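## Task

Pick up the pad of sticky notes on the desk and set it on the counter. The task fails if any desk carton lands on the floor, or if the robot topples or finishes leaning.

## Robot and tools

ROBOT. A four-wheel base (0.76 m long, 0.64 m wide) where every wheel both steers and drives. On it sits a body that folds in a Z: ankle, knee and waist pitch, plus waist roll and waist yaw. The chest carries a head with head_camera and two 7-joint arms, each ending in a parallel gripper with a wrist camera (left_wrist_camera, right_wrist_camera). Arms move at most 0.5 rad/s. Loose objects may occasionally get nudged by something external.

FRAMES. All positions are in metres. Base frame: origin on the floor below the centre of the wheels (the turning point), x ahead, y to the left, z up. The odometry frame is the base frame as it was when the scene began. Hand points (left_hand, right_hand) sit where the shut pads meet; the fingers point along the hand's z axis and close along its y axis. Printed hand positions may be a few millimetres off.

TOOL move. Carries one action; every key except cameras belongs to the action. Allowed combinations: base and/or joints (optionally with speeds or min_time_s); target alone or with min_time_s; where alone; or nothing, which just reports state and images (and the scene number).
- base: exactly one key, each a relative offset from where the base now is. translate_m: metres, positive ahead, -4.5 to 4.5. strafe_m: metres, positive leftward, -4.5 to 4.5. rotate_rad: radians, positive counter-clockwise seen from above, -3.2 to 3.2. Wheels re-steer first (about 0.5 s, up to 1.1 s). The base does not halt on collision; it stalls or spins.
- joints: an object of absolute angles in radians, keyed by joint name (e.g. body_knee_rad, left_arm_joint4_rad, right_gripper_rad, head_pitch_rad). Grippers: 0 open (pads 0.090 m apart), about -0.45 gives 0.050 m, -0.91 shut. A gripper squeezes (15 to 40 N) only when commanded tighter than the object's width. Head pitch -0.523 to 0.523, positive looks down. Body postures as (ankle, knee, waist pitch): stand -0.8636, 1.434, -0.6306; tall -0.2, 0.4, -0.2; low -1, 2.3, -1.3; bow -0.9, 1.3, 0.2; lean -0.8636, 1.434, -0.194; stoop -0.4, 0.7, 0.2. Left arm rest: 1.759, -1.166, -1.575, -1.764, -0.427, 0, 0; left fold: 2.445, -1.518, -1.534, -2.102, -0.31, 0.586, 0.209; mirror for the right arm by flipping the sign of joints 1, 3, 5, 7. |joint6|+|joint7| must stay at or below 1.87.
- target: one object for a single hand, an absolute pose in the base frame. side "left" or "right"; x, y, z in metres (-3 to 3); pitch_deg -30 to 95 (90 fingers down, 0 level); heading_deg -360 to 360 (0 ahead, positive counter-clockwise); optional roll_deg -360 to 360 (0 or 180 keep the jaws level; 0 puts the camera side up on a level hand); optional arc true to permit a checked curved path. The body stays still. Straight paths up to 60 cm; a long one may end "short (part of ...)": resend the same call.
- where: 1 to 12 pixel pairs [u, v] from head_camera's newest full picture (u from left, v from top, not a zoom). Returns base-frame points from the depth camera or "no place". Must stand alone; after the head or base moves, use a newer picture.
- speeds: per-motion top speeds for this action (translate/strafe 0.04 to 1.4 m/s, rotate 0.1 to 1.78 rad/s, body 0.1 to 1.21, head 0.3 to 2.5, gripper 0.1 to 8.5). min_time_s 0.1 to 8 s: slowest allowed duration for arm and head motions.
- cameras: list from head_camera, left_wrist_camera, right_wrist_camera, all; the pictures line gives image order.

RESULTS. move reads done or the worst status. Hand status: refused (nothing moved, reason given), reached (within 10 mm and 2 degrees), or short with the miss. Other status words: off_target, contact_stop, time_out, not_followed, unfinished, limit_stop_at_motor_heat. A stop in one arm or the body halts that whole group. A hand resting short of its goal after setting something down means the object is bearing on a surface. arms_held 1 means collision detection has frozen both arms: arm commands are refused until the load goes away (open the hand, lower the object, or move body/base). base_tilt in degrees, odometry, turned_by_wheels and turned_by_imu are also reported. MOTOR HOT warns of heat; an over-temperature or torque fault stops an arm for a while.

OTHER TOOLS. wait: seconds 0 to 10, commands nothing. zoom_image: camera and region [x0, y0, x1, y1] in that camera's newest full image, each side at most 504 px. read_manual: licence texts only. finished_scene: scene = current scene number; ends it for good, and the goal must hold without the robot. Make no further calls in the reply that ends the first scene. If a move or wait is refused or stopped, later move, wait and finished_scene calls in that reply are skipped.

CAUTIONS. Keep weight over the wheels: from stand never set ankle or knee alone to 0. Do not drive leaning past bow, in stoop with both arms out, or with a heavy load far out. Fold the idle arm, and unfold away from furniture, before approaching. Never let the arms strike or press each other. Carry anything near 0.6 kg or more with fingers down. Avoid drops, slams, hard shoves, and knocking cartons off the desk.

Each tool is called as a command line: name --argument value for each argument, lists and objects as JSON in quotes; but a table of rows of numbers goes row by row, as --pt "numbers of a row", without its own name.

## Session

move --joints '{"head_yaw_rad":0.9}' --speeds '{"head_yaw_rad":2.5}' --cameras '["head_camera"]'

move --joints '{"head_yaw_rad":-1.2}' --speeds '{"head_yaw_rad":2.5}' --cameras '["head_camera"]'

Scene clock: 0.90 s.
Joint torques (N m): left_arm=[-16.97 10.95 -6.1 -13.85 0.17 -2.57 0.11] | right_arm=[14.63 7.92 6.02 -14.16 -0.01 -2.44 0.18]
move: done
base_odometry: x=+0.000 y=+0.000 heading=+0.000
turned_by_wheels: +0.000
turned_by_imu: +0.000
base_tilt: forward=+0.1 right=+0.9
base_status: not commanded
joint_positions: body_ankle_rad=-0.864 body_knee_rad=+1.434 body_waist_pitch_rad=-0.631 body_waist_roll_rad=+0.000 body_waist_yaw_rad=+0.000 left_arm_joint1_rad=+1.737 left_arm_joint2_rad=-1.164 left_arm_joint3_rad=-1.607 left_arm_joint4_rad=-1.798 left_arm_joint5_rad=-0.436 left_arm_joint6_rad=-0.012 left_arm_joint7_rad=-0.008 left_gripper_rad=+0.000 right_arm_joint1_rad=-1.779 right_arm_joint2_rad=-1.191 right_arm_joint3_rad=+1.554 right_arm_joint4_rad=-1.726 right_arm_joint5_rad=+0.418 right_arm_joint6_rad=+0.064 right_arm_joint7_rad=+0.013 right_gripper_rad=+0.000 head_yaw_rad=+0.900 head_roll_rad=+0.000 head_pitch_rad=+0.000
joint_status: all done
arms_held: 0
arms_held_load: -
chest: x=+0.0060 y=+0.0000 z=+1.1944 quat_wxyz=(+1.000, +0.000, -0.030, +0.000) (m; base frame)
head_camera_pose: x=+0.0113 y=+0.0954 z=+1.5605 quat_wxyz=(+0.534, -0.780, +0.243, -0.220) (m; base frame)
left_hand: x=+0.6065 y=+0.3274 z=+0.9894 quat_wxyz=(+0.033, +0.660, -0.014, +0.750) pitch_deg=-7.4 heading_deg=-3.8 roll_deg=+178.7 fingers_toward=(+0.99, -0.06, +0.13) jaws_along=(-0.07, -1.00, +0.02) (m; base frame)
right_hand: x=+0.5958 y=-0.3072 z=+0.8862 quat_wxyz=(+0.046, -0.732, -0.015, -0.679) pitch_deg=+4.2 heading_deg=+5.0 roll_deg=+182.7 fingers_toward=(+0.99, +0.09, -0.07) jaws_along=(+0.08, -1.00, -0.05) (m; base frame)
pictures: head_camera
camera_calibration:
head_camera: T_world_to_cam=[[0.785038, -0.613814, 0.0833519, -0.0803901], [-0.144489, -0.312295, -0.938933, 1.4966], [0.602361, 0.725055, -0.333853, 0.444993], [0, 0, 0, 1]] pos_world=[0.0113047, 0.095391, 1.56047]

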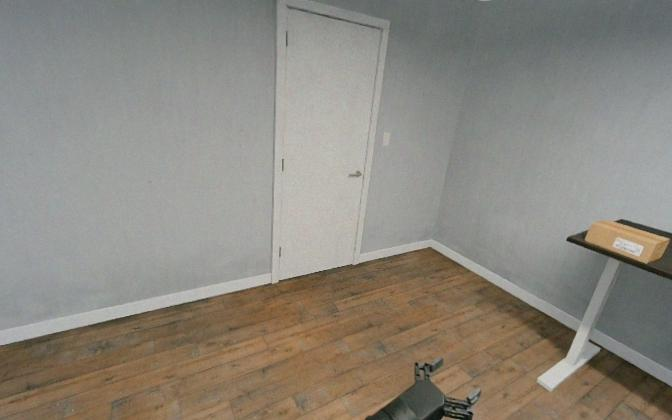

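Scene clock: 2.30 s.
Joint torques (N m): left_arm=[-17.38 11.15 -5.99 -13.93 0.1 -2.53 0.07] | right_arm=[14.49 7.79 5.77 -13.99 0.03 -2.39 0.08]
move: done
base_odometry: x=+0.000 y=+0.000 heading=+0.000
turned_by_wheels: +0.000
turned_by_imu: +0.000
base_tilt: forward=+0.1 right=+0.8
base_status: not commanded
joint_positions: body_ankle_rad=-0.864 body_knee_rad=+1.434 body_waist_pitch_rad=-0.631 body_waist_roll_rad=+0.000 body_waist_yaw_rad=+0.000 left_arm_joint1_rad=+1.737 left_arm_joint2_rad=-1.164 left_arm_joint3_rad=-1.607 left_arm_joint4_rad=-1.798 left_arm_joint5_rad=-0.436 left_arm_joint6_rad=-0.012 left_arm_joint7_rad=-0.008 left_gripper_rad=+0.000 right_arm_joint1_rad=-1.779 right_arm_joint2_rad=-1.191 right_arm_joint3_rad=+1.554 right_arm_joint4_rad=-1.726 right_arm_joint5_rad=+0.418 right_arm_joint6_rad=+0.064 right_arm_joint7_rad=+0.013 right_gripper_rad=+0.000 head_yaw_rad=-1.200 head_roll_rad=+0.000 head_pitch_rad=+0.000
joint_status: all done
arms_held: 0
arms_held_load: -
chest: x=+0.0060 y=+0.0000 z=+1.1944 quat_wxyz=(+1.000, +0.000, -0.030, +0.000) (m; base frame)
head_camera_pose: x=+0.0328 y=-0.0830 z=+1.5618 quat_wxyz=(+0.116, -0.149, +0.808, -0.559) (m; base frame)
left_hand: x=+0.6065 y=+0.3274 z=+0.9894 quat_wxyz=(+0.033, +0.660, -0.014, +0.750) pitch_deg=-7.4 heading_deg=-3.8 roll_deg=+178.7 fingers_toward=(+0.99, -0.06, +0.13) jaws_along=(-0.07, -1.00, +0.02) (m; base frame)
right_hand: x=+0.5958 y=-0.3072 z=+0.8862 quat_wxyz=(+0.046, -0.732, -0.015, -0.679) pitch_deg=+4.2 heading_deg=+5.0 roll_deg=+182.7 fingers_toward=(+0.99, +0.09, -0.07) jaws_along=(+0.08, -1.00, -0.05) (m; base frame)
pictures: head_camera
camera_calibration:
head_camera: T_world_to_cam=[[-0.928615, -0.370488, -0.0203345, 0.0315423], [-0.111584, 0.331106, -0.936973, 1.49446], [0.35387, -0.867817, -0.348811, 0.461125], [0, 0, 0, 1]] pos_world=[0.0328699, -0.0829685, 1.56176]

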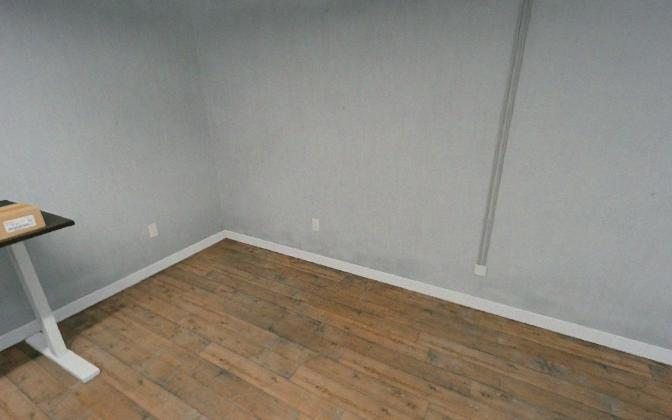

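move --joints '{"head_yaw_rad":-0.1}' --speeds '{"head_yaw_rad":2.5}' --cameras '["head_camera"]'

Scene clock: 4.23 s.
Joint torques (N m): left_arm=[-17.19 11.11 -5.94 -13.98 0.19 -2.56 0.09] | right_arm=[14.71 7.76 5.71 -14.06 0.05 -2.29 0.15]
move: done
base_odometry: x=+0.000 y=+0.000 heading=+0.000
turned_by_wheels: +0.000
turned_by_imu: +0.000
base_tilt: forward=+0.1 right=+0.8
base_status: not commanded
joint_positions: body_ankle_rad=-0.864 body_knee_rad=+1.434 body_waist_pitch_rad=-0.631 body_waist_roll_rad=+0.000 body_waist_yaw_rad=+0.000 left_arm_joint1_rad=+1.737 left_arm_joint2_rad=-1.164 left_arm_joint3_rad=-1.607 left_arm_joint4_rad=-1.798 left_arm_joint5_rad=-0.436 left_arm_joint6_rad=-0.012 left_arm_joint7_rad=-0.008 left_gripper_rad=+0.000 right_arm_joint1_rad=-1.779 right_arm_joint2_rad=-1.191 right_arm_joint3_rad=+1.554 right_arm_joint4_rad=-1.726 right_arm_joint5_rad=+0.418 right_arm_joint6_rad=+0.064 right_arm_joint7_rad=+0.013 right_gripper_rad=+0.000 head_yaw_rad=-0.100 head_roll_rad=+0.000 head_pitch_rad=+0.000
joint_status: all done
arms_held: 0
arms_held_load: -
chest: x=+0.0060 y=+0.0000 z=+1.1944 quat_wxyz=(+1.000, +0.000, -0.030, +0.000) (m; base frame)
head_camera_pose: x=+0.0729 y=+0.0176 z=+1.5642 quat_wxyz=(+0.386, -0.552, +0.593, -0.441) (m; base frame)
left_hand: x=+0.6065 y=+0.3274 z=+0.9894 quat_wxyz=(+0.033, +0.660, -0.014, +0.750) pitch_deg=-7.4 heading_deg=-3.8 roll_deg=+178.7 fingers_toward=(+0.99, -0.06, +0.13) jaws_along=(-0.07, -1.00, +0.02) (m; base frame)
right_hand: x=+0.5958 y=-0.3072 z=+0.8862 quat_wxyz=(+0.046, -0.732, -0.015, -0.679) pitch_deg=+4.2 heading_deg=+5.0 roll_deg=+182.7 fingers_toward=(+0.99, +0.09, -0.07) jaws_along=(+0.08, -1.00, -0.05) (m; base frame)
pictures: head_camera
camera_calibration:
head_camera: T_world_to_cam=[[-0.0923344, -0.995265, 0.0303701, -0.0232251], [-0.314653, 0.000226819, -0.949207, 1.50766], [0.944705, -0.0972004, -0.313184, 0.422701], [0, 0, 0, 1]] pos_world=[0.072916, 0.0176297, 1.56417]

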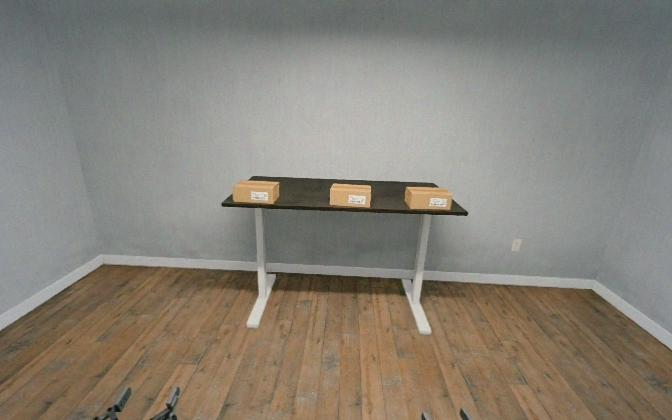

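move --pt "228 204" --pt "340 209" --pt "462 212" --pt "345 195" --pt "260 193" --pt "430 198" --pt "300 206"

zoom_image --camera "head_camera" --region '[210, 160, 480, 230]'

Scene clock: 4.80 s.
Joint torques (N m): left_arm=[-17.02 10.82 -5.99 -14.02 0.09 -2.57 0.05] | right_arm=[14.21 7.73 6.03 -14.18 0.01 -2.4 0.02]
base_odometry: x=+0.000 y=+0.000 heading=+0.000
turned_by_wheels: +0.000
turned_by_imu: +0.000
base_tilt: forward=+0.2 right=+0.8
where, head_camera: pixel (228, 204): x +1.980, y +0.475, z +0.967; pixel (340, 209): x +1.919, y -0.200, z +0.955; pixel (462, 212): x +1.838, y -0.934, z +0.963; pixel (345, 195): x +1.933, y -0.229, z +1.040; pixel (260, 193): x +1.982, y +0.283, z +1.036; pixel (430, 198): x +1.872, y -0.737, z +1.041; pixel (300, 206): x +1.932, y +0.042, z +0.970. By the robot's depth camera.
base_status: not commanded
joint_positions: body_ankle_rad=-0.864 body_knee_rad=+1.434 body_waist_pitch_rad=-0.631 body_waist_roll_rad=+0.000 body_waist_yaw_rad=+0.000 left_arm_joint1_rad=+1.737 left_arm_joint2_rad=-1.164 left_arm_joint3_rad=-1.607 left_arm_joint4_rad=-1.798 left_arm_joint5_rad=-0.436 left_arm_joint6_rad=-0.012 left_arm_joint7_rad=-0.008 left_gripper_rad=+0.000 right_arm_joint1_rad=-1.779 right_arm_joint2_rad=-1.191 right_arm_joint3_rad=+1.554 right_arm_joint4_rad=-1.726 right_arm_joint5_rad=+0.418 right_arm_joint6_rad=+0.064 right_arm_joint7_rad=+0.013 right_gripper_rad=+0.000 head_yaw_rad=-0.100 head_roll_rad=+0.000 head_pitch_rad=+0.000
joint_status: all done
arms_held: 0
arms_held_load: -
chest: x=+0.0060 y=+0.0000 z=+1.1944 quat_wxyz=(+1.000, +0.000, -0.030, +0.000) (m; base frame)
head_camera_pose: x=+0.0729 y=+0.0176 z=+1.5642 quat_wxyz=(+0.386, -0.552, +0.593, -0.441) (m; base frame)
left_hand: x=+0.6065 y=+0.3274 z=+0.9894 quat_wxyz=(+0.033, +0.660, -0.014, +0.750) pitch_deg=-7.4 heading_deg=-3.8 roll_deg=+178.7 fingers_toward=(+0.99, -0.06, +0.13) jaws_along=(-0.07, -1.00, +0.02) (m; base frame)
right_hand: x=+0.5958 y=-0.3072 z=+0.8862 quat_wxyz=(+0.046, -0.732, -0.015, -0.679) pitch_deg=+4.2 heading_deg=+5.0 roll_deg=+182.7 fingers_toward=(+0.99, +0.09, -0.07) jaws_along=(+0.08, -1.00, -0.05) (m; base frame)
pictures: none

Scaled by 1.867.
This view is cut from an older image: the scene may have changed since it was taken.

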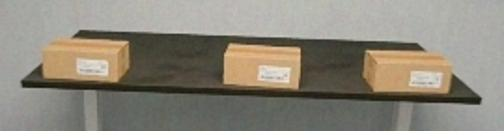

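move --base '{"rotate_rad":-0.1}' --joints '{"head_yaw_rad":0,"head_pitch_rad":0.15,"body_ankle_rad":-0.2,"body_knee_rad":0.4,"body_waist_pitch_rad":-0.2}' --speeds '{"body_knee_rad":0.6}'

move --base '{"translate_m":1.0}' --speeds '{"translate_m":0.7}'

move --target '{"side":"left","x":0.65,"y":0.35,"z":1.28,"pitch_deg":-10,"heading_deg":0}'

move --target '{"side":"right","x":0.6,"y":-0.25,"z":1.25,"pitch_deg":65,"heading_deg":0,"roll_deg":0,"arc":true}' --cameras '["head_camera"]'

Scene clock: 9.37 s.
Joint torques (N m): left_arm=[-15.33 10.9 -6.05 -13.99 0.04 -2.58 0.03] | right_arm=[13.67 8.39 5.59 -13.99 -0.12 -2.22 0.07]
move: done
base_odometry: x=+0.000 y=+0.000 heading=-0.100
turned_by_wheels: -0.100
turned_by_imu: -0.100
base_tilt: forward=+0.2 right=+0.8
base_status: done
joint_positions: body_ankle_rad=-0.200 body_knee_rad=+0.400 body_waist_pitch_rad=-0.200 body_waist_roll_rad=+0.000 body_waist_yaw_rad=+0.000 left_arm_joint1_rad=+1.737 left_arm_joint2_rad=-1.164 left_arm_joint3_rad=-1.606 left_arm_joint4_rad=-1.798 left_arm_joint5_rad=-0.436 left_arm_joint6_rad=-0.012 left_arm_joint7_rad=-0.008 left_gripper_rad=+0.000 right_arm_joint1_rad=-1.780 right_arm_joint2_rad=-1.191 right_arm_joint3_rad=+1.555 right_arm_joint4_rad=-1.726 right_arm_joint5_rad=+0.418 right_arm_joint6_rad=+0.064 right_arm_joint7_rad=+0.013 right_gripper_rad=+0.000 head_yaw_rad=+0.000 head_roll_rad=+0.000 head_pitch_rad=+0.150
joint_status: all done
arms_held: 0
arms_held_load: -
chest: x=+0.1059 y=+0.0000 z=+1.3667 quat_wxyz=(+1.000, +0.000, +0.000, +0.000) (m; base frame)
head_camera_pose: x=+0.2077 y=+0.0277 z=+1.7162 quat_wxyz=(+0.344, -0.624, +0.603, -0.360) (m; base frame)
left_hand: x=+0.6932 y=+0.3273 z=+1.1262 quat_wxyz=(+0.034, +0.682, -0.013, +0.730) pitch_deg=-4.0 heading_deg=-3.7 roll_deg=+178.4 fingers_toward=(+1.00, -0.07, +0.07) jaws_along=(-0.07, -1.00, +0.03) (m; base frame)
right_hand: x=+0.6759 y=-0.3074 z=+1.0234 quat_wxyz=(+0.046, -0.753, -0.014, -0.657) pitch_deg=+7.6 heading_deg=+5.1 roll_deg=+183.0 fingers_toward=(+0.99, +0.09, -0.13) jaws_along=(+0.08, -1.00, -0.05) (m; base frame)
pictures: none

Scene clock: 13.87 s.
Joint torques (N m): left_arm=[-14.71 11.11 -6 -14.13 0.13 -2.67 0.05] | right_arm=[12.22 7.23 5.63 -13.75 -0.01 -2.28 0.04]
move: done
base_odometry: x=+0.995 y=-0.096 heading=-0.098
turned_by_wheels: +0.002
turned_by_imu: +0.000
base_tilt: forward=+0.3 right=+0.9
base_status: done
joint_positions: body_ankle_rad=-0.200 body_knee_rad=+0.400 body_waist_pitch_rad=-0.200 body_waist_roll_rad=+0.000 body_waist_yaw_rad=+0.000 left_arm_joint1_rad=+1.735 left_arm_joint2_rad=-1.164 left_arm_joint3_rad=-1.607 left_arm_joint4_rad=-1.798 left_arm_joint5_rad=-0.436 left_arm_joint6_rad=-0.012 left_arm_joint7_rad=-0.008 left_gripper_rad=+0.000 right_arm_joint1_rad=-1.778 right_arm_joint2_rad=-1.191 right_arm_joint3_rad=+1.554 right_arm_joint4_rad=-1.726 right_arm_joint5_rad=+0.418 right_arm_joint6_rad=+0.064 right_arm_joint7_rad=+0.013 right_gripper_rad=+0.000 head_yaw_rad=+0.000 head_roll_rad=+0.000 head_pitch_rad=+0.150
joint_status: not commanded
arms_held: 0
arms_held_load: -
chest: x=+0.1062 y=+0.0000 z=+1.3667 quat_wxyz=(+1.000, +0.000, +0.000, +0.000) (m; base frame)
head_camera_pose: x=+0.2081 y=+0.0277 z=+1.7161 quat_wxyz=(+0.344, -0.624, +0.603, -0.360) (m; base frame)
left_hand: x=+0.6936 y=+0.3274 z=+1.1266 quat_wxyz=(+0.034, +0.682, -0.013, +0.731) pitch_deg=-4.0 heading_deg=-3.7 roll_deg=+178.4 fingers_toward=(+1.00, -0.07, +0.07) jaws_along=(-0.07, -1.00, +0.03) (m; base frame)
right_hand: x=+0.6768 y=-0.3072 z=+1.0243 quat_wxyz=(+0.046, -0.752, -0.014, -0.657) pitch_deg=+7.5 heading_deg=+5.1 roll_deg=+183.0 fingers_toward=(+0.99, +0.09, -0.13) jaws_along=(+0.08, -1.00, -0.05) (m; base frame)
pictures: none

Scene clock: 15.53 s.
Joint torques (N m): left_arm=[-12.09 13.1 -6.53 -13.32 -0.12 -2.1 0.52] | right_arm=[12.54 8.39 5.61 -13.85 -0.01 -2.33 0.07]
move: done
base_odometry: x=+0.995 y=-0.096 heading=-0.098
turned_by_wheels: +0.000
turned_by_imu: +0.000
base_tilt: forward=+0.2 right=+0.7
base_status: not commanded
joint_positions: body_ankle_rad=-0.200 body_knee_rad=+0.400 body_waist_pitch_rad=-0.200 body_waist_roll_rad=+0.000 body_waist_yaw_rad=+0.000 left_arm_joint1_rad=+1.808 left_arm_joint2_rad=-1.123 left_arm_joint3_rad=-1.795 left_arm_joint4_rad=-2.205 left_arm_joint5_rad=-0.516 left_arm_joint6_rad=+0.247 left_arm_joint7_rad=+0.099 left_gripper_rad=+0.000 right_arm_joint1_rad=-1.778 right_arm_joint2_rad=-1.191 right_arm_joint3_rad=+1.554 right_arm_joint4_rad=-1.726 right_arm_joint5_rad=+0.418 right_arm_joint6_rad=+0.064 right_arm_joint7_rad=+0.013 right_gripper_rad=+0.000 head_yaw_rad=+0.000 head_roll_rad=+0.000 head_pitch_rad=+0.150
joint_status: not commanded
arms_held: 0
arms_held_load: -
chest: x=+0.1062 y=+0.0000 z=+1.3667 quat_wxyz=(+1.000, +0.000, +0.000, +0.000) (m; base frame)
head_camera_pose: x=+0.2081 y=+0.0277 z=+1.7161 quat_wxyz=(+0.344, -0.624, +0.603, -0.360) (m; base frame)
left_hand: x=+0.6502 y=+0.3498 z=+1.2798 quat_wxyz=(+0.001, +0.642, +0.001, +0.766) pitch_deg=-10.1 heading_deg=+0.0 roll_deg=+179.8 fingers_toward=(+0.98, +0.00, +0.17) jaws_along=(+0.00, -1.00, +0.00) (m; base frame)
left_hand_status: reached (straight line, to end with the hand's camera side down, planned for 1.2 s): 0 mm and 0.2 deg off.
right_hand: x=+0.6768 y=-0.3072 z=+1.0243 quat_wxyz=(+0.046, -0.752, -0.014, -0.657) pitch_deg=+7.5 heading_deg=+5.1 roll_deg=+183.0 fingers_toward=(+0.99, +0.09, -0.13) jaws_along=(+0.08, -1.00, -0.05) (m; base frame)
pictures: none

Scene clock: 21.03 s.
Joint torques (N m): left_arm=[-12.79 12.63 -6.39 -13.25 -0.06 -2.22 0.4] | right_arm=[20.4 6.02 6.87 11.45 -0.8 0.4 0.15]
move: done
base_odometry: x=+0.995 y=-0.096 heading=-0.098
turned_by_wheels: +0.000
turned_by_imu: -0.001
base_tilt: forward=+0.2 right=+0.8
base_status: not commanded
joint_positions: body_ankle_rad=-0.200 body_knee_rad=+0.400 body_waist_pitch_rad=-0.200 body_waist_roll_rad=+0.000 body_waist_yaw_rad=+0.000 left_arm_joint1_rad=+1.808 left_arm_joint2_rad=-1.122 left_arm_joint3_rad=-1.795 left_arm_joint4_rad=-2.206 left_arm_joint5_rad=-0.516 left_arm_joint6_rad=+0.248 left_arm_joint7_rad=+0.100 left_gripper_rad=+0.000 right_arm_joint1_rad=-1.845 right_arm_joint2_rad=+1.124 right_arm_joint3_rad=+1.886 right_arm_joint4_rad=-1.817 right_arm_joint5_rad=-0.041 right_arm_joint6_rad=-0.691 right_arm_joint7_rad=+0.510 right_gripper_rad=+0.000 head_yaw_rad=+0.000 head_roll_rad=+0.000 head_pitch_rad=+0.150
joint_status: not commanded
arms_held: 0
arms_held_load: -
chest: x=+0.1062 y=+0.0000 z=+1.3667 quat_wxyz=(+1.000, +0.000, +0.000, +0.000) (m; base frame)
head_camera_pose: x=+0.2081 y=+0.0277 z=+1.7161 quat_wxyz=(+0.344, -0.624, +0.603, -0.360) (m; base frame)
left_hand: x=+0.6502 y=+0.3499 z=+1.2798 quat_wxyz=(+0.000, +0.643, +0.000, +0.766) pitch_deg=-10.0 heading_deg=+0.0 roll_deg=+179.9 fingers_toward=(+0.98, +0.00, +0.17) jaws_along=(+0.00, -1.00, +0.00) (m; base frame)
right_hand: x=+0.6003 y=-0.2496 z=+1.2511 quat_wxyz=(-0.218, -0.001, -0.976, -0.002) pitch_deg=+64.9 heading_deg=+0.5 roll_deg=+0.6 fingers_toward=(+0.42, +0.00, -0.91) jaws_along=(+0.00, +1.00, +0.00) (m; base frame)
right_hand_status: reached (checked arc, turning the hand the other way up, to end with the hand's camera side up, planned for 5.0 s): 1 mm and 0.3 deg off.
pictures: head_camera
camera_calibration:
head_camera: T_world_to_cam=[[0.01431, -0.999322, 0.0339185, -0.0335602], [-0.504315, -0.0365046, -0.862748, 1.58656], [0.863401, -0.00475968, -0.504496, 0.686244], [0, 0, 0, 1]] pos_world=[0.208101, 0.0276455, 1.71614]

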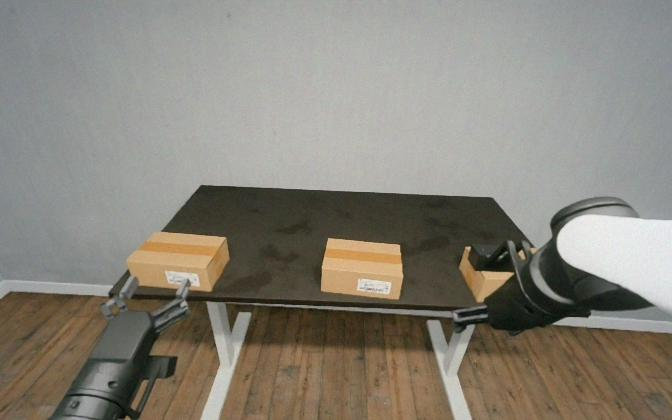

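move --base '{"translate_m":0.42}' --joints '{"head_pitch_rad":0.4}' --cameras '["head_camera","right_wrist_camera"]'

Scene clock: 26.23 s.
Joint torques (N m): left_arm=[-12.62 12.07 -6.44 -12.67 -0.02 -2.3 0.37] | right_arm=[21.17 5.92 6.7 11.63 -0.76 0.65 0.23]
move: done
base_odometry: x=+1.413 y=-0.136 heading=-0.097
turned_by_wheels: +0.001
turned_by_imu: +0.000
base_tilt: forward=+0.2 right=+0.8
base_status: done
joint_positions: body_ankle_rad=-0.200 body_knee_rad=+0.400 body_waist_pitch_rad=-0.200 body_waist_roll_rad=+0.000 body_waist_yaw_rad=+0.000 left_arm_joint1_rad=+1.809 left_arm_joint2_rad=-1.122 left_arm_joint3_rad=-1.795 left_arm_joint4_rad=-2.206 left_arm_joint5_rad=-0.516 left_arm_joint6_rad=+0.248 left_arm_joint7_rad=+0.100 left_gripper_rad=+0.000 right_arm_joint1_rad=-1.848 right_arm_joint2_rad=+1.124 right_arm_joint3_rad=+1.886 right_arm_joint4_rad=-1.817 right_arm_joint5_rad=-0.042 right_arm_joint6_rad=-0.692 right_arm_joint7_rad=+0.510 right_gripper_rad=+0.000 head_yaw_rad=+0.000 head_roll_rad=+0.000 head_pitch_rad=+0.400
joint_status: all done
arms_held: 0
arms_held_load: -
chest: x=+0.1061 y=+0.0000 z=+1.3667 quat_wxyz=(+1.000, +0.000, +0.000, +0.000) (m; base frame)
head_camera_pose: x=+0.2272 y=+0.0277 z=+1.6856 quat_wxyz=(+0.266, -0.664, +0.641, -0.279) (m; base frame)
left_hand: x=+0.6500 y=+0.3499 z=+1.2801 quat_wxyz=(+0.000, +0.642, +0.000, +0.766) pitch_deg=-10.1 heading_deg=+0.0 roll_deg=+179.9 fingers_toward=(+0.98, +0.00, +0.17) jaws_along=(+0.00, -1.00, +0.00) (m; base frame)
right_hand: x=+0.5997 y=-0.2497 z=+1.2494 quat_wxyz=(-0.216, -0.001, -0.976, -0.001) pitch_deg=+65.1 heading_deg=+0.4 roll_deg=+0.4 fingers_toward=(+0.42, +0.00, -0.91) jaws_along=(+0.00, +1.00, +0.00) (m; base frame)
pictures: head_camera, right_wrist_camera
camera_calibration:
head_camera: T_world_to_cam=[[0.0222548, -0.999322, 0.0293245, -0.0268591], [-0.702044, -0.0365041, -0.711198, 1.35932], [0.711786, -0.00475952, -0.70238, 1.0223], [0, 0, 0, 1]] pos_world=[0.22724, 0.0276455, 1.68558]
right_wrist_camera: T_world_to_cam=[[0.01304, -0.999784, 0.0161889, -0.282576], [-0.993973, -0.0111983, 0.109055, 0.463534], [-0.10885, -0.0175134, -0.993904, 1.44097], [0, 0, 0, 1]] pos_world=[0.621275, -0.252088, 1.38621]

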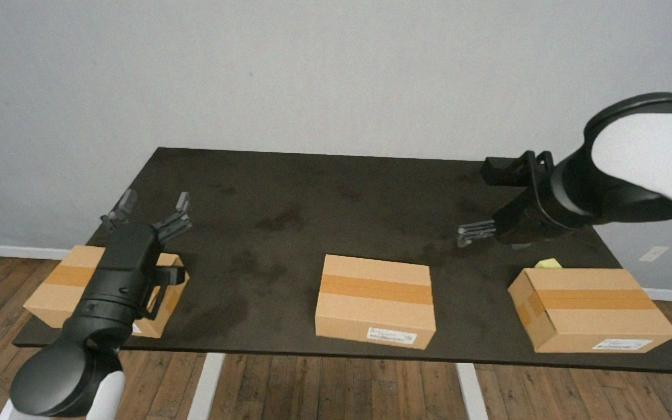

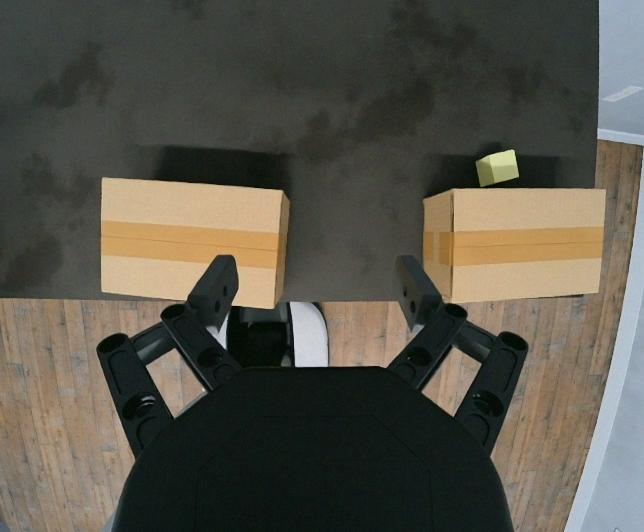

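zoom_image --camera "right_wrist_camera" --region '[440, 120, 580, 220]'

move --base '{"strafe_m":-0.12}'

move --base '{"translate_m":0.15}'

move --target '{"side":"right","x":0.59,"y":-0.4,"z":1.2,"pitch_deg":80,"heading_deg":0,"roll_deg":0,"arc":true}' --cameras '["head_camera","right_wrist_camera"]'

zoom_image --camera "right_wrist_camera" --region '[200, 100, 480, 300]'

Scaled by 3.600 from the camera's 644x532 image, which has a finer 1265x1045 frame.

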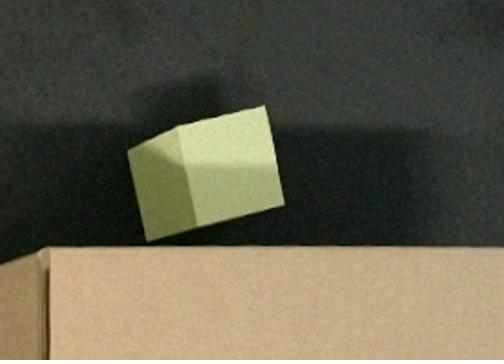

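Scene clock: 32.17 s.
Joint torques (N m): left_arm=[-12.79 11.62 -6.25 -12.24 -0.05 -2.28 0.26] | right_arm=[21.77 4.88 6.74 11.46 -0.85 0.66 -0.24]
move: done
base_odometry: x=+1.402 y=-0.256 heading=-0.097
turned_by_wheels: +0.000
turned_by_imu: +0.002
base_tilt: forward=+0.2 right=+0.8
base_status: done
joint_positions: body_ankle_rad=-0.200 body_knee_rad=+0.400 body_waist_pitch_rad=-0.200 body_waist_roll_rad=+0.000 body_waist_yaw_rad=+0.000 left_arm_joint1_rad=+1.809 left_arm_joint2_rad=-1.121 left_arm_joint3_rad=-1.795 left_arm_joint4_rad=-2.207 left_arm_joint5_rad=-0.516 left_arm_joint6_rad=+0.248 left_arm_joint7_rad=+0.100 left_gripper_rad=+0.000 right_arm_joint1_rad=-1.848 right_arm_joint2_rad=+1.126 right_arm_joint3_rad=+1.887 right_arm_joint4_rad=-1.817 right_arm_joint5_rad=-0.042 right_arm_joint6_rad=-0.692 right_arm_joint7_rad=+0.512 right_gripper_rad=+0.000 head_yaw_rad=+0.000 head_roll_rad=+0.000 head_pitch_rad=+0.400
joint_status: not commanded
arms_held: 0
arms_held_load: -
chest: x=+0.1061 y=+0.0000 z=+1.3667 quat_wxyz=(+1.000, +0.000, +0.000, +0.000) (m; base frame)
head_camera_pose: x=+0.2272 y=+0.0276 z=+1.6856 quat_wxyz=(+0.266, -0.664, +0.641, -0.279) (m; base frame)
left_hand: x=+0.6498 y=+0.3498 z=+1.2804 quat_wxyz=(+0.000, +0.642, +0.000, +0.766) pitch_deg=-10.1 heading_deg=+0.0 roll_deg=+180.0 fingers_toward=(+0.98, +0.00, +0.17) jaws_along=(+0.00, -1.00, +0.00) (m; base frame)
right_hand: x=+0.5997 y=-0.2500 z=+1.2496 quat_wxyz=(-0.216, +0.000, -0.976, +0.000) pitch_deg=+65.1 heading_deg=+0.0 roll_deg=+0.1 fingers_toward=(+0.42, +0.00, -0.91) jaws_along=(+0.00, +1.00, +0.00) (m; base frame)
pictures: none

Scene clock: 34.83 s.
Joint torques (N m): left_arm=[-12.38 12.13 -6.13 -12.44 0.01 -2.28 0.26] | right_arm=[21.59 5.21 7 11.46 -0.57 0.74 -0.08]
move: done
base_odometry: x=+1.552 y=-0.270 heading=-0.097
turned_by_wheels: +0.000
turned_by_imu: -0.004
base_tilt: forward=+0.2 right=+0.8
base_status: done
joint_positions: body_ankle_rad=-0.200 body_knee_rad=+0.400 body_waist_pitch_rad=-0.200 body_waist_roll_rad=+0.000 body_waist_yaw_rad=+0.000 left_arm_joint1_rad=+1.809 left_arm_joint2_rad=-1.121 left_arm_joint3_rad=-1.795 left_arm_joint4_rad=-2.207 left_arm_joint5_rad=-0.516 left_arm_joint6_rad=+0.248 left_arm_joint7_rad=+0.100 left_gripper_rad=+0.000 right_arm_joint1_rad=-1.849 right_arm_joint2_rad=+1.126 right_arm_joint3_rad=+1.886 right_arm_joint4_rad=-1.817 right_arm_joint5_rad=-0.042 right_arm_joint6_rad=-0.692 right_arm_joint7_rad=+0.512 right_gripper_rad=+0.000 head_yaw_rad=+0.000 head_roll_rad=+0.000 head_pitch_rad=+0.400
joint_status: not commanded
arms_held: 0
arms_held_load: -
chest: x=+0.1063 y=+0.0000 z=+1.3667 quat_wxyz=(+1.000, +0.000, +0.000, +0.000) (m; base frame)
head_camera_pose: x=+0.2275 y=+0.0276 z=+1.6856 quat_wxyz=(+0.266, -0.664, +0.641, -0.279) (m; base frame)
left_hand: x=+0.6501 y=+0.3499 z=+1.2802 quat_wxyz=(+0.000, +0.642, +0.000, +0.766) pitch_deg=-10.1 heading_deg=+0.0 roll_deg=+180.0 fingers_toward=(+0.98, +0.00, +0.17) jaws_along=(+0.00, -1.00, +0.00) (m; base frame)
right_hand: x=+0.5998 y=-0.2500 z=+1.2491 quat_wxyz=(-0.215, +0.000, -0.977, +0.000) pitch_deg=+65.1 heading_deg=+0.0 roll_deg=+0.1 fingers_toward=(+0.42, +0.00, -0.91) jaws_along=(+0.00, +1.00, +0.00) (m; base frame)
pictures: none

Scene clock: 37.67 s.
Joint torques (N m): left_arm=[-12.56 12.25 -6.19 -12.43 -0.02 -2.31 0.31] | right_arm=[24.45 8.97 0.55 13.05 -0.48 -0.03 -0.38]
move: done
base_odometry: x=+1.552 y=-0.270 heading=-0.097
turned_by_wheels: +0.000
turned_by_imu: +0.000
base_tilt: forward=+0.2 right=+0.8
base_status: not commanded
joint_positions: body_ankle_rad=-0.200 body_knee_rad=+0.400 body_waist_pitch_rad=-0.200 body_waist_roll_rad=+0.000 body_waist_yaw_rad=+0.000 left_arm_joint1_rad=+1.809 left_arm_joint2_rad=-1.121 left_arm_joint3_rad=-1.795 left_arm_joint4_rad=-2.207 left_arm_joint5_rad=-0.516 left_arm_joint6_rad=+0.248 left_arm_joint7_rad=+0.100 left_gripper_rad=+0.000 right_arm_joint1_rad=-2.075 right_arm_joint2_rad=+1.361 right_arm_joint3_rad=+1.303 right_arm_joint4_rad=-1.436 right_arm_joint5_rad=-0.571 right_arm_joint6_rad=-0.911 right_arm_joint7_rad=-0.484 right_gripper_rad=+0.000 head_yaw_rad=+0.000 head_roll_rad=+0.000 head_pitch_rad=+0.400
joint_status: not commanded
arms_held: 0
arms_held_load: -
chest: x=+0.1063 y=+0.0000 z=+1.3667 quat_wxyz=(+1.000, +0.000, +0.000, +0.000) (m; base frame)
head_camera_pose: x=+0.2275 y=+0.0276 z=+1.6856 quat_wxyz=(+0.266, -0.664, +0.641, -0.279) (m; base frame)
left_hand: x=+0.6501 y=+0.3499 z=+1.2802 quat_wxyz=(+0.000, +0.642, +0.000, +0.766) pitch_deg=-10.1 heading_deg=+0.0 roll_deg=+180.0 fingers_toward=(+0.98, +0.00, +0.17) jaws_along=(+0.00, -1.00, +0.00) (m; base frame)
right_hand: x=+0.5905 y=-0.3999 z=+1.2006 quat_wxyz=(-0.089, +0.000, -0.996, -0.001) pitch_deg=+79.8 heading_deg=+0.6 roll_deg=+0.7 fingers_toward=(+0.18, +0.00, -0.98) jaws_along=(+0.00, +1.00, +0.00) (m; base frame)
right_hand_status: reached (checked arc, to end with the hand's camera side forward, planned for 2.3 s): 1 mm and 0.2 deg off.
pictures: head_camera, right_wrist_camera
camera_calibration:
head_camera: T_world_to_cam=[[0.0222622, -0.999326, 0.0291765, -0.0266177], [-0.702245, -0.0364027, -0.711004, 1.35925], [0.711588, -0.00466045, -0.702582, 1.02247], [0, 0, 0, 1]] pos_world=[0.22754, 0.0276456, 1.68558]
right_wrist_camera: T_world_to_cam=[[0.0174626, -0.999761, 0.0131284, -0.430797], [-0.933512, -0.0115996, 0.358359, 0.122905], [-0.358121, -0.0185134, -0.933492, 1.46309], [0, 0, 0, 1]] pos_world=[0.646218, -0.402182, 1.32739]

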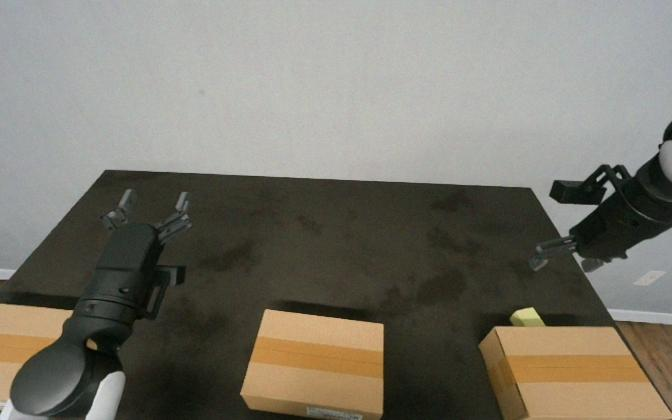

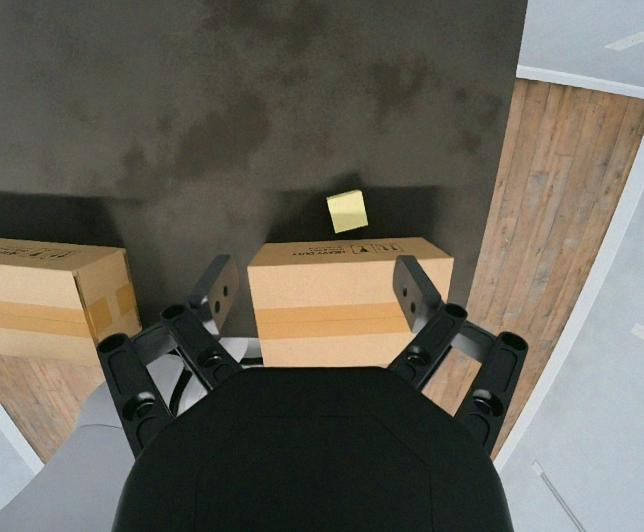

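Scaled by 1.800 from the camera's 644x532 image, which has a finer 1265x1045 frame.

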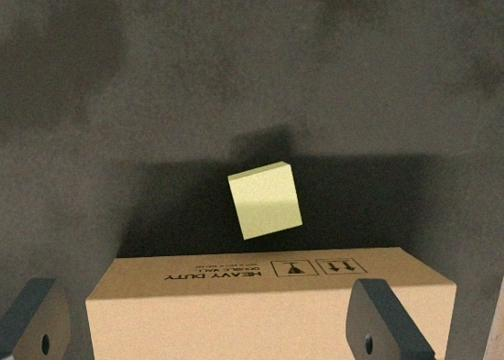

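move --target '{"side":"right","x":0.602,"y":-0.441,"z":1.12,"pitch_deg":89,"heading_deg":15,"roll_deg":0,"arc":true}' --cameras '["head_camera","right_wrist_camera"]'

move --pt "525 314" --pt "535 320" --pt "550 328" --pt "500 329" --pt "560 310" --pt "525 323"

zoom_image --camera "head_camera" --region '[470, 270, 600, 360]'

Scene clock: 42.57 s.
Joint torques (N m): left_arm=[-12.65 11.71 -6.29 -12.41 -0.02 -2.35 0.28] | right_arm=[30.72 7.69 1.22 12.48 -0.35 0.06 -0.42]
move: done
base_odometry: x=+1.552 y=-0.270 heading=-0.097
turned_by_wheels: +0.000
turned_by_imu: -0.001
base_tilt: forward=+0.2 right=+0.8
base_status: not commanded
joint_positions: body_ankle_rad=-0.200 body_knee_rad=+0.400 body_waist_pitch_rad=-0.200 body_waist_roll_rad=+0.000 body_waist_yaw_rad=+0.000 left_arm_joint1_rad=+1.809 left_arm_joint2_rad=-1.121 left_arm_joint3_rad=-1.795 left_arm_joint4_rad=-2.207 left_arm_joint5_rad=-0.516 left_arm_joint6_rad=+0.248 left_arm_joint7_rad=+0.100 left_gripper_rad=+0.000 right_arm_joint1_rad=-2.418 right_arm_joint2_rad=+1.227 right_arm_joint3_rad=+1.394 right_arm_joint4_rad=-1.096 right_arm_joint5_rad=-1.108 right_arm_joint6_rad=-0.846 right_arm_joint7_rad=-0.885 right_gripper_rad=+0.000 head_yaw_rad=+0.000 head_roll_rad=+0.000 head_pitch_rad=+0.400
joint_status: not commanded
arms_held: 0
arms_held_load: -
chest: x=+0.1063 y=+0.0000 z=+1.3667 quat_wxyz=(+1.000, +0.000, +0.000, +0.000) (m; base frame)
head_camera_pose: x=+0.2275 y=+0.0276 z=+1.6856 quat_wxyz=(+0.266, -0.664, +0.641, -0.279) (m; base frame)
left_hand: x=+0.6501 y=+0.3499 z=+1.2802 quat_wxyz=(+0.000, +0.642, +0.000, +0.766) pitch_deg=-10.1 heading_deg=+0.0 roll_deg=+180.0 fingers_toward=(+0.98, +0.00, +0.17) jaws_along=(+0.00, -1.00, +0.00) (m; base frame)
right_hand: x=+0.6023 y=-0.4410 z=+1.1208 quat_wxyz=(-0.009, +0.130, -0.991, +0.000) pitch_deg=+89.0 heading_deg=+15.0 roll_deg=+0.0 fingers_toward=(+0.02, +0.00, -1.00) jaws_along=(-0.26, +0.97, +0.00) (m; base frame)
right_hand_status: reached (straight line, to end with the hand's camera side forward, planned for 1.4 s): 1 mm and 0.1 deg off.
pictures: head_camera, right_wrist_camera
camera_calibration:
head_camera: T_world_to_cam=[[0.0223289, -0.999323, 0.02925, -0.0267571], [-0.702142, -0.0365025, -0.711101, 1.35939], [0.711687, -0.00465953, -0.702481, 1.02228], [0, 0, 0, 1]] pos_world=[0.22754, 0.0276455, 1.68558]
right_wrist_camera: T_world_to_cam=[[0.277935, -0.960502, 0.0137403, -0.611246], [-0.832552, -0.233726, 0.502224, -0.157923], [-0.479175, -0.151025, -0.864629, 1.3293], [0, 0, 0, 1]] pos_world=[0.675373, -0.423257, 1.23706]

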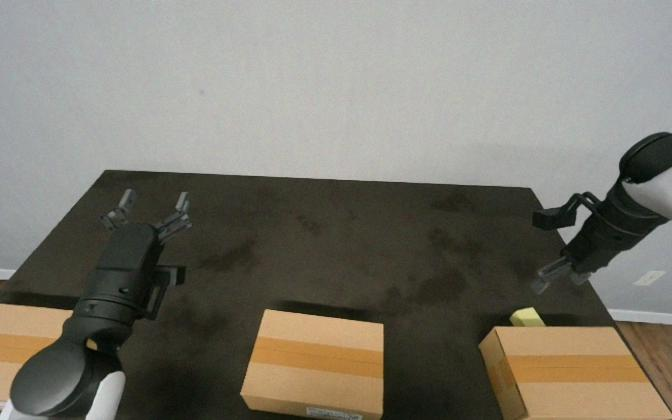

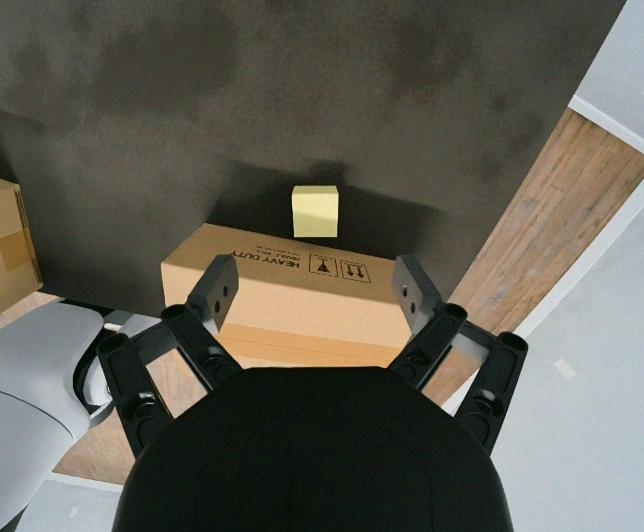

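Scene clock: 42.57 s.
Joint torques (N m): left_arm=[-12.65 11.71 -6.29 -12.41 -0.02 -2.35 0.28] | right_arm=[30.72 7.69 1.22 12.48 -0.35 0.06 -0.42]
base_odometry: x=+1.552 y=-0.270 heading=-0.097
turned_by_wheels: +0.000
turned_by_imu: +0.000
base_tilt: forward=+0.2 right=+0.8
where, head_camera: pixel (525, 314): x +0.602, y -0.429, z +0.994; pixel (535, 320): x +0.589, y -0.448, z +0.992; pixel (550, 328): x +0.540, y -0.430, z +1.054; pixel (500, 329): x +0.534, y -0.323, z +1.055; pixel (560, 310): x +0.639, y -0.550, z +0.953; pixel (525, 323): x +0.582, y -0.422, z +0.991. By the robot's depth camera.
base_status: not commanded
joint_positions: body_ankle_rad=-0.200 body_knee_rad=+0.400 body_waist_pitch_rad=-0.200 body_waist_roll_rad=+0.000 body_waist_yaw_rad=+0.000 left_arm_joint1_rad=+1.809 left_arm_joint2_rad=-1.121 left_arm_joint3_rad=-1.795 left_arm_joint4_rad=-2.207 left_arm_joint5_rad=-0.516 left_arm_joint6_rad=+0.248 left_arm_joint7_rad=+0.100 left_gripper_rad=+0.000 right_arm_joint1_rad=-2.418 right_arm_joint2_rad=+1.227 right_arm_joint3_rad=+1.394 right_arm_joint4_rad=-1.096 right_arm_joint5_rad=-1.108 right_arm_joint6_rad=-0.846 right_arm_joint7_rad=-0.885 right_gripper_rad=+0.000 head_yaw_rad=+0.000 head_roll_rad=+0.000 head_pitch_rad=+0.400
joint_status: not commanded
arms_held: 0
arms_held_load: -
chest: x=+0.1063 y=+0.0000 z=+1.3667 quat_wxyz=(+1.000, +0.000, +0.000, +0.000) (m; base frame)
head_camera_pose: x=+0.2275 y=+0.0276 z=+1.6856 quat_wxyz=(+0.266, -0.664, +0.641, -0.279) (m; base frame)
left_hand: x=+0.6501 y=+0.3499 z=+1.2802 quat_wxyz=(+0.000, +0.642, +0.000, +0.766) pitch_deg=-10.1 heading_deg=+0.0 roll_deg=+180.0 fingers_toward=(+0.98, +0.00, +0.17) jaws_along=(+0.00, -1.00, +0.00) (m; base frame)
right_hand: x=+0.6023 y=-0.4410 z=+1.1208 quat_wxyz=(-0.009, +0.130, -0.991, +0.000) pitch_deg=+89.0 heading_deg=+15.0 roll_deg=+0.0 fingers_toward=(+0.02, +0.00, -1.00) jaws_along=(-0.26, +0.97, +0.00) (m; base frame)
right_hand_status: reached (straight line, to end with the hand's camera side forward, planned for 1.4 s): 1 mm and 0.1 deg off.
pictures: none

Scaled by 3.877.

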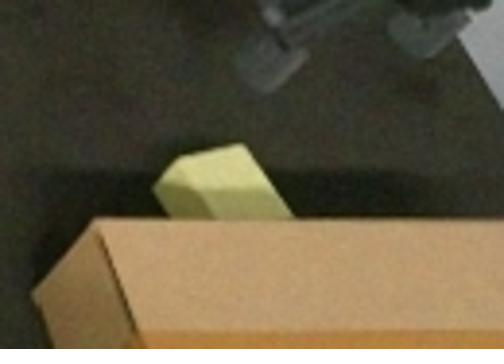

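move --target '{"side":"right","x":0.608,"y":-0.44,"z":0.982,"pitch_deg":90,"heading_deg":15,"roll_deg":0}' --cameras '["right_wrist_camera"]'

move --joints '{"right_gripper_rad":-0.75}' --cameras '["head_camera","right_wrist_camera"]'

move --target '{"side":"right","x":0.61,"y":-0.44,"z":1.15,"pitch_deg":88,"heading_deg":15,"roll_deg":0}' --cameras '["head_camera","right_wrist_camera"]'

Scene clock: 47.70 s.
Joint torques (N m): left_arm=[-12.34 11.84 -6.25 -12.52 0.03 -2.36 0.25] | right_arm=[32.96 3.55 1.06 11.22 0.34 0.04 0.15]
move: done
base_odometry: x=+1.552 y=-0.270 heading=-0.097
turned_by_wheels: +0.000
turned_by_imu: -0.001
base_tilt: forward=+0.2 right=+0.8
base_status: not commanded
joint_positions: body_ankle_rad=-0.200 body_knee_rad=+0.400 body_waist_pitch_rad=-0.200 body_waist_roll_rad=+0.000 body_waist_yaw_rad=+0.000 left_arm_joint1_rad=+1.809 left_arm_joint2_rad=-1.121 left_arm_joint3_rad=-1.795 left_arm_joint4_rad=-2.207 left_arm_joint5_rad=-0.516 left_arm_joint6_rad=+0.248 left_arm_joint7_rad=+0.100 left_gripper_rad=+0.000 right_arm_joint1_rad=-2.747 right_arm_joint2_rad=+1.193 right_arm_joint3_rad=+1.486 right_arm_joint4_rad=-0.996 right_arm_joint5_rad=-0.940 right_arm_joint6_rad=-0.733 right_arm_joint7_rad=-0.660 right_gripper_rad=+0.000 head_yaw_rad=+0.000 head_roll_rad=+0.000 head_pitch_rad=+0.400
joint_status: not commanded
arms_held: 0
arms_held_load: -
chest: x=+0.1063 y=+0.0000 z=+1.3667 quat_wxyz=(+1.000, +0.000, +0.000, +0.000) (m; base frame)
head_camera_pose: x=+0.2275 y=+0.0277 z=+1.6856 quat_wxyz=(+0.266, -0.664, +0.641, -0.279) (m; base frame)
left_hand: x=+0.6501 y=+0.3499 z=+1.2802 quat_wxyz=(+0.000, +0.642, +0.000, +0.766) pitch_deg=-10.1 heading_deg=+0.0 roll_deg=+180.0 fingers_toward=(+0.98, +0.00, +0.17) jaws_along=(+0.00, -1.00, +0.00) (m; base frame)
right_hand: x=+0.6080 y=-0.4397 z=+0.9825 quat_wxyz=(+0.000, +0.131, -0.991, +0.000) pitch_deg=+89.9 heading_deg=+15.1 roll_deg=+0.0 fingers_toward=(+0.00, +0.00, -1.00) jaws_along=(-0.26, +0.97, +0.00) (m; base frame)
right_hand_status: reached (straight line, to end with the hand's camera side forward, planned for 1.0 s): 1 mm and 0.1 deg off.
pictures: right_wrist_camera
camera_calibration:
right_wrist_camera: T_world_to_cam=[[0.280076, -0.959898, 0.0123517, -0.609421], [-0.822512, -0.233316, 0.518688, -0.10563], [-0.495006, -0.155431, -0.854875, 1.21079], [0, 0, 0, 1]] pos_world=[0.683148, -0.421433, 1.09739]

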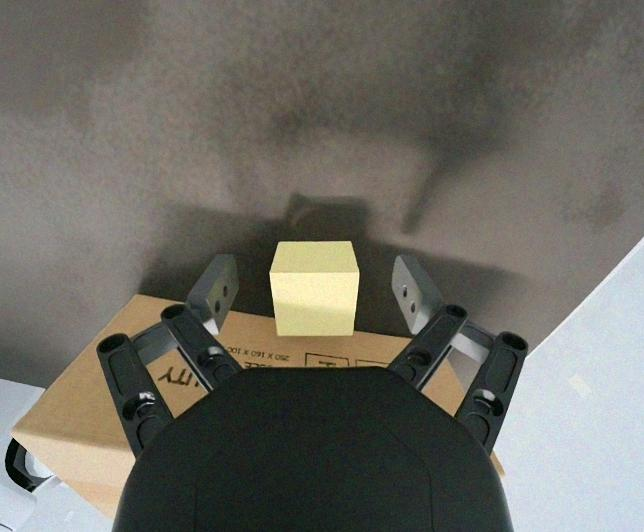

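Scene clock: 48.83 s.
Joint torques (N m): left_arm=[-12.64 11.85 -6.22 -12.4 0.03 -2.33 0.28] | right_arm=[32.74 4.18 0.93 10.84 0.17 -0.06 0.14]
move: off_target
base_odometry: x=+1.552 y=-0.270 heading=-0.097
turned_by_wheels: +0.000
turned_by_imu: +0.000
base_tilt: forward=+0.1 right=+0.8
base_status: not commanded
joint_positions: body_ankle_rad=-0.200 body_knee_rad=+0.400 body_waist_pitch_rad=-0.200 body_waist_roll_rad=+0.000 body_waist_yaw_rad=+0.000 left_arm_joint1_rad=+1.809 left_arm_joint2_rad=-1.121 left_arm_joint3_rad=-1.795 left_arm_joint4_rad=-2.207 left_arm_joint5_rad=-0.516 left_arm_joint6_rad=+0.248 left_arm_joint7_rad=+0.100 left_gripper_rad=+0.000 right_arm_joint1_rad=-2.747 right_arm_joint2_rad=+1.193 right_arm_joint3_rad=+1.487 right_arm_joint4_rad=-0.995 right_arm_joint5_rad=-0.940 right_arm_joint6_rad=-0.732 right_arm_joint7_rad=-0.660 right_gripper_rad=-0.489 head_yaw_rad=+0.000 head_roll_rad=+0.000 head_pitch_rad=+0.400
joint_status: right_gripper_rad off_target (ended at -0.489, target -0.750)
arms_held: 0
arms_held_load: -
chest: x=+0.1063 y=+0.0000 z=+1.3667 quat_wxyz=(+1.000, +0.000, +0.000, +0.000) (m; base frame)
head_camera_pose: x=+0.2275 y=+0.0277 z=+1.6856 quat_wxyz=(+0.266, -0.664, +0.641, -0.279) (m; base frame)
left_hand: x=+0.6501 y=+0.3499 z=+1.2802 quat_wxyz=(+0.000, +0.642, +0.000, +0.766) pitch_deg=-10.1 heading_deg=+0.0 roll_deg=+180.0 fingers_toward=(+0.98, +0.00, +0.17) jaws_along=(+0.00, -1.00, +0.00) (m; base frame)
right_hand: x=+0.6083 y=-0.4398 z=+0.9827 quat_wxyz=(+0.000, +0.131, -0.991, +0.001) pitch_deg=+89.9 heading_deg=+15.1 roll_deg=+0.0 fingers_toward=(+0.00, +0.00, -1.00) jaws_along=(-0.26, +0.97, +0.00) (m; base frame)
pictures: head_camera, right_wrist_camera
camera_calibration:
head_camera: T_world_to_cam=[[0.0223289, -0.999323, 0.02925, -0.0267548], [-0.702142, -0.0365025, -0.711101, 1.35932], [0.711687, -0.00465953, -0.702481, 1.02235], [0, 0, 0, 1]] pos_world=[0.22744, 0.0276455, 1.68558]
right_wrist_camera: T_world_to_cam=[[0.28019, -0.95986, 0.0127268, -0.609951], [-0.822903, -0.233342, 0.518057, -0.104625], [-0.494292, -0.155627, -0.855252, 1.2109], [0, 0, 0, 1]] pos_world=[0.683345, -0.421432, 1.09759]

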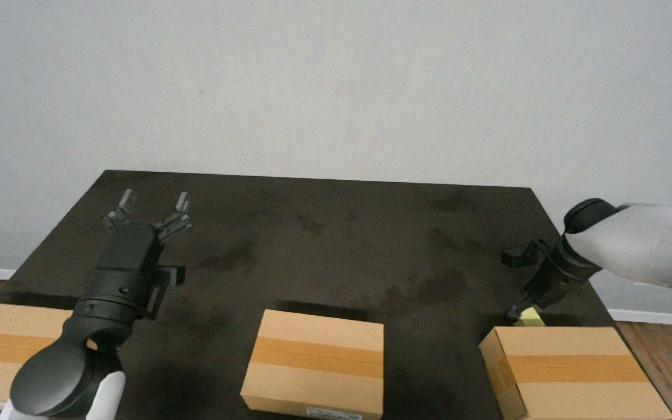

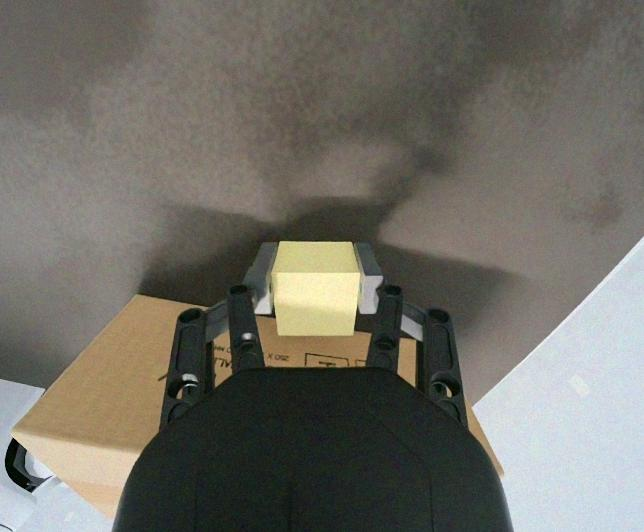

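Scene clock: 49.13 s.
Joint torques (N m): left_arm=[-12.66 12.04 -6.24 -12.5 0.04 -2.31 0.28] | right_arm=[32.38 3.51 0.91 11.17 0.26 0.06 0.18]
move: refused
base_odometry: x=+1.552 y=-0.270 heading=-0.097
turned_by_wheels: +0.000
turned_by_imu: +0.000
base_tilt: forward=+0.3 right=+0.9
base_status: not commanded
joint_positions: body_ankle_rad=-0.200 body_knee_rad=+0.400 body_waist_pitch_rad=-0.200 body_waist_roll_rad=+0.000 body_waist_yaw_rad=+0.000 left_arm_joint1_rad=+1.809 left_arm_joint2_rad=-1.121 left_arm_joint3_rad=-1.795 left_arm_joint4_rad=-2.207 left_arm_joint5_rad=-0.516 left_arm_joint6_rad=+0.248 left_arm_joint7_rad=+0.100 left_gripper_rad=+0.000 right_arm_joint1_rad=-2.747 right_arm_joint2_rad=+1.193 right_arm_joint3_rad=+1.487 right_arm_joint4_rad=-0.995 right_arm_joint5_rad=-0.940 right_arm_joint6_rad=-0.732 right_arm_joint7_rad=-0.660 right_gripper_rad=-0.489 head_yaw_rad=+0.000 head_roll_rad=+0.000 head_pitch_rad=+0.400
joint_status: not commanded
arms_held: 0
arms_held_load: -
chest: x=+0.1063 y=+0.0000 z=+1.3667 quat_wxyz=(+1.000, +0.000, +0.000, +0.000) (m; base frame)
head_camera_pose: x=+0.2275 y=+0.0277 z=+1.6856 quat_wxyz=(+0.266, -0.664, +0.641, -0.279) (m; base frame)
left_hand: x=+0.6501 y=+0.3499 z=+1.2802 quat_wxyz=(+0.000, +0.642, +0.000, +0.766) pitch_deg=-10.1 heading_deg=+0.0 roll_deg=+180.0 fingers_toward=(+0.98, +0.00, +0.17) jaws_along=(+0.00, -1.00, +0.00) (m; base frame)
right_hand: x=+0.6083 y=-0.4398 z=+0.9827 quat_wxyz=(+0.000, +0.131, -0.991, +0.001) pitch_deg=+89.9 heading_deg=+15.1 roll_deg=+0.0 fingers_toward=(+0.00, +0.00, -1.00) jaws_along=(-0.26, +0.97, +0.00) (m; base frame)
right_hand_status: refused: the best posture that gets there brings the right wrist within 0.02 rad of the stop that joints 6 and 7 share (needs 0.10 rad clear). Nothing moved. A plan exists at "z" 1.11, or at "pitch_deg" 83, or with the body in stoop. Moving the body there carries either hand up to 33.7 cm downward, 8.0 cm forward and 5.9 cm backward.
pictures: head_camera, right_wrist_camera
camera_calibration:
head_camera: T_world_to_cam=[[0.0223289, -0.999323, 0.02925, -0.0267548], [-0.702142, -0.0365025, -0.711101, 1.35932], [0.711687, -0.00465953, -0.702481, 1.02235], [0, 0, 0, 1]] pos_world=[0.22744, 0.0276455, 1.68558]
right_wrist_camera: T_world_to_cam=[[0.28019, -0.95986, 0.0127268, -0.609951], [-0.822903, -0.233342, 0.518057, -0.104625], [-0.494292, -0.155627, -0.855252, 1.2109], [0, 0, 0, 1]] pos_world=[0.683345, -0.421432, 1.09759]

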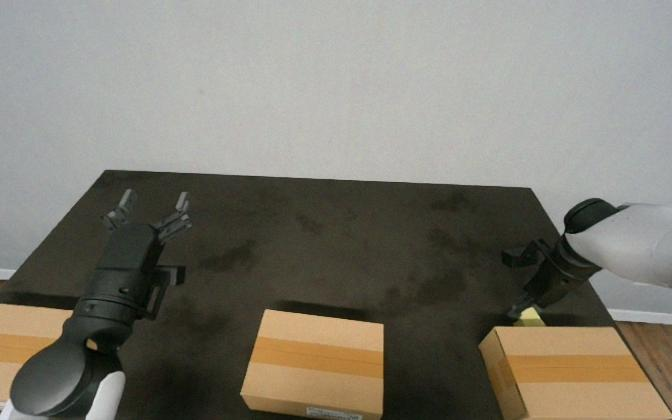

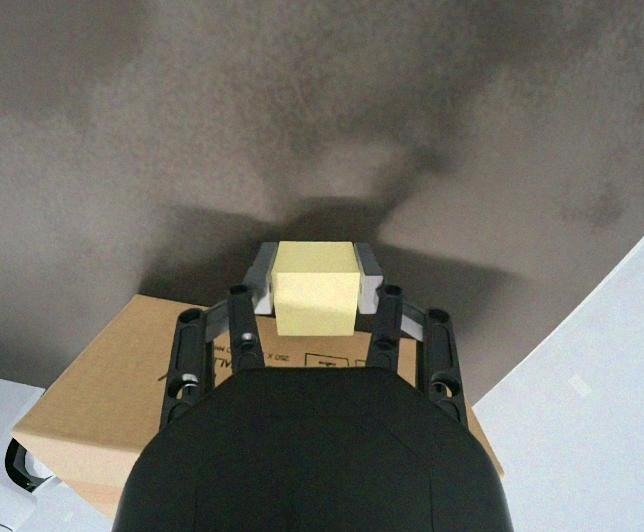

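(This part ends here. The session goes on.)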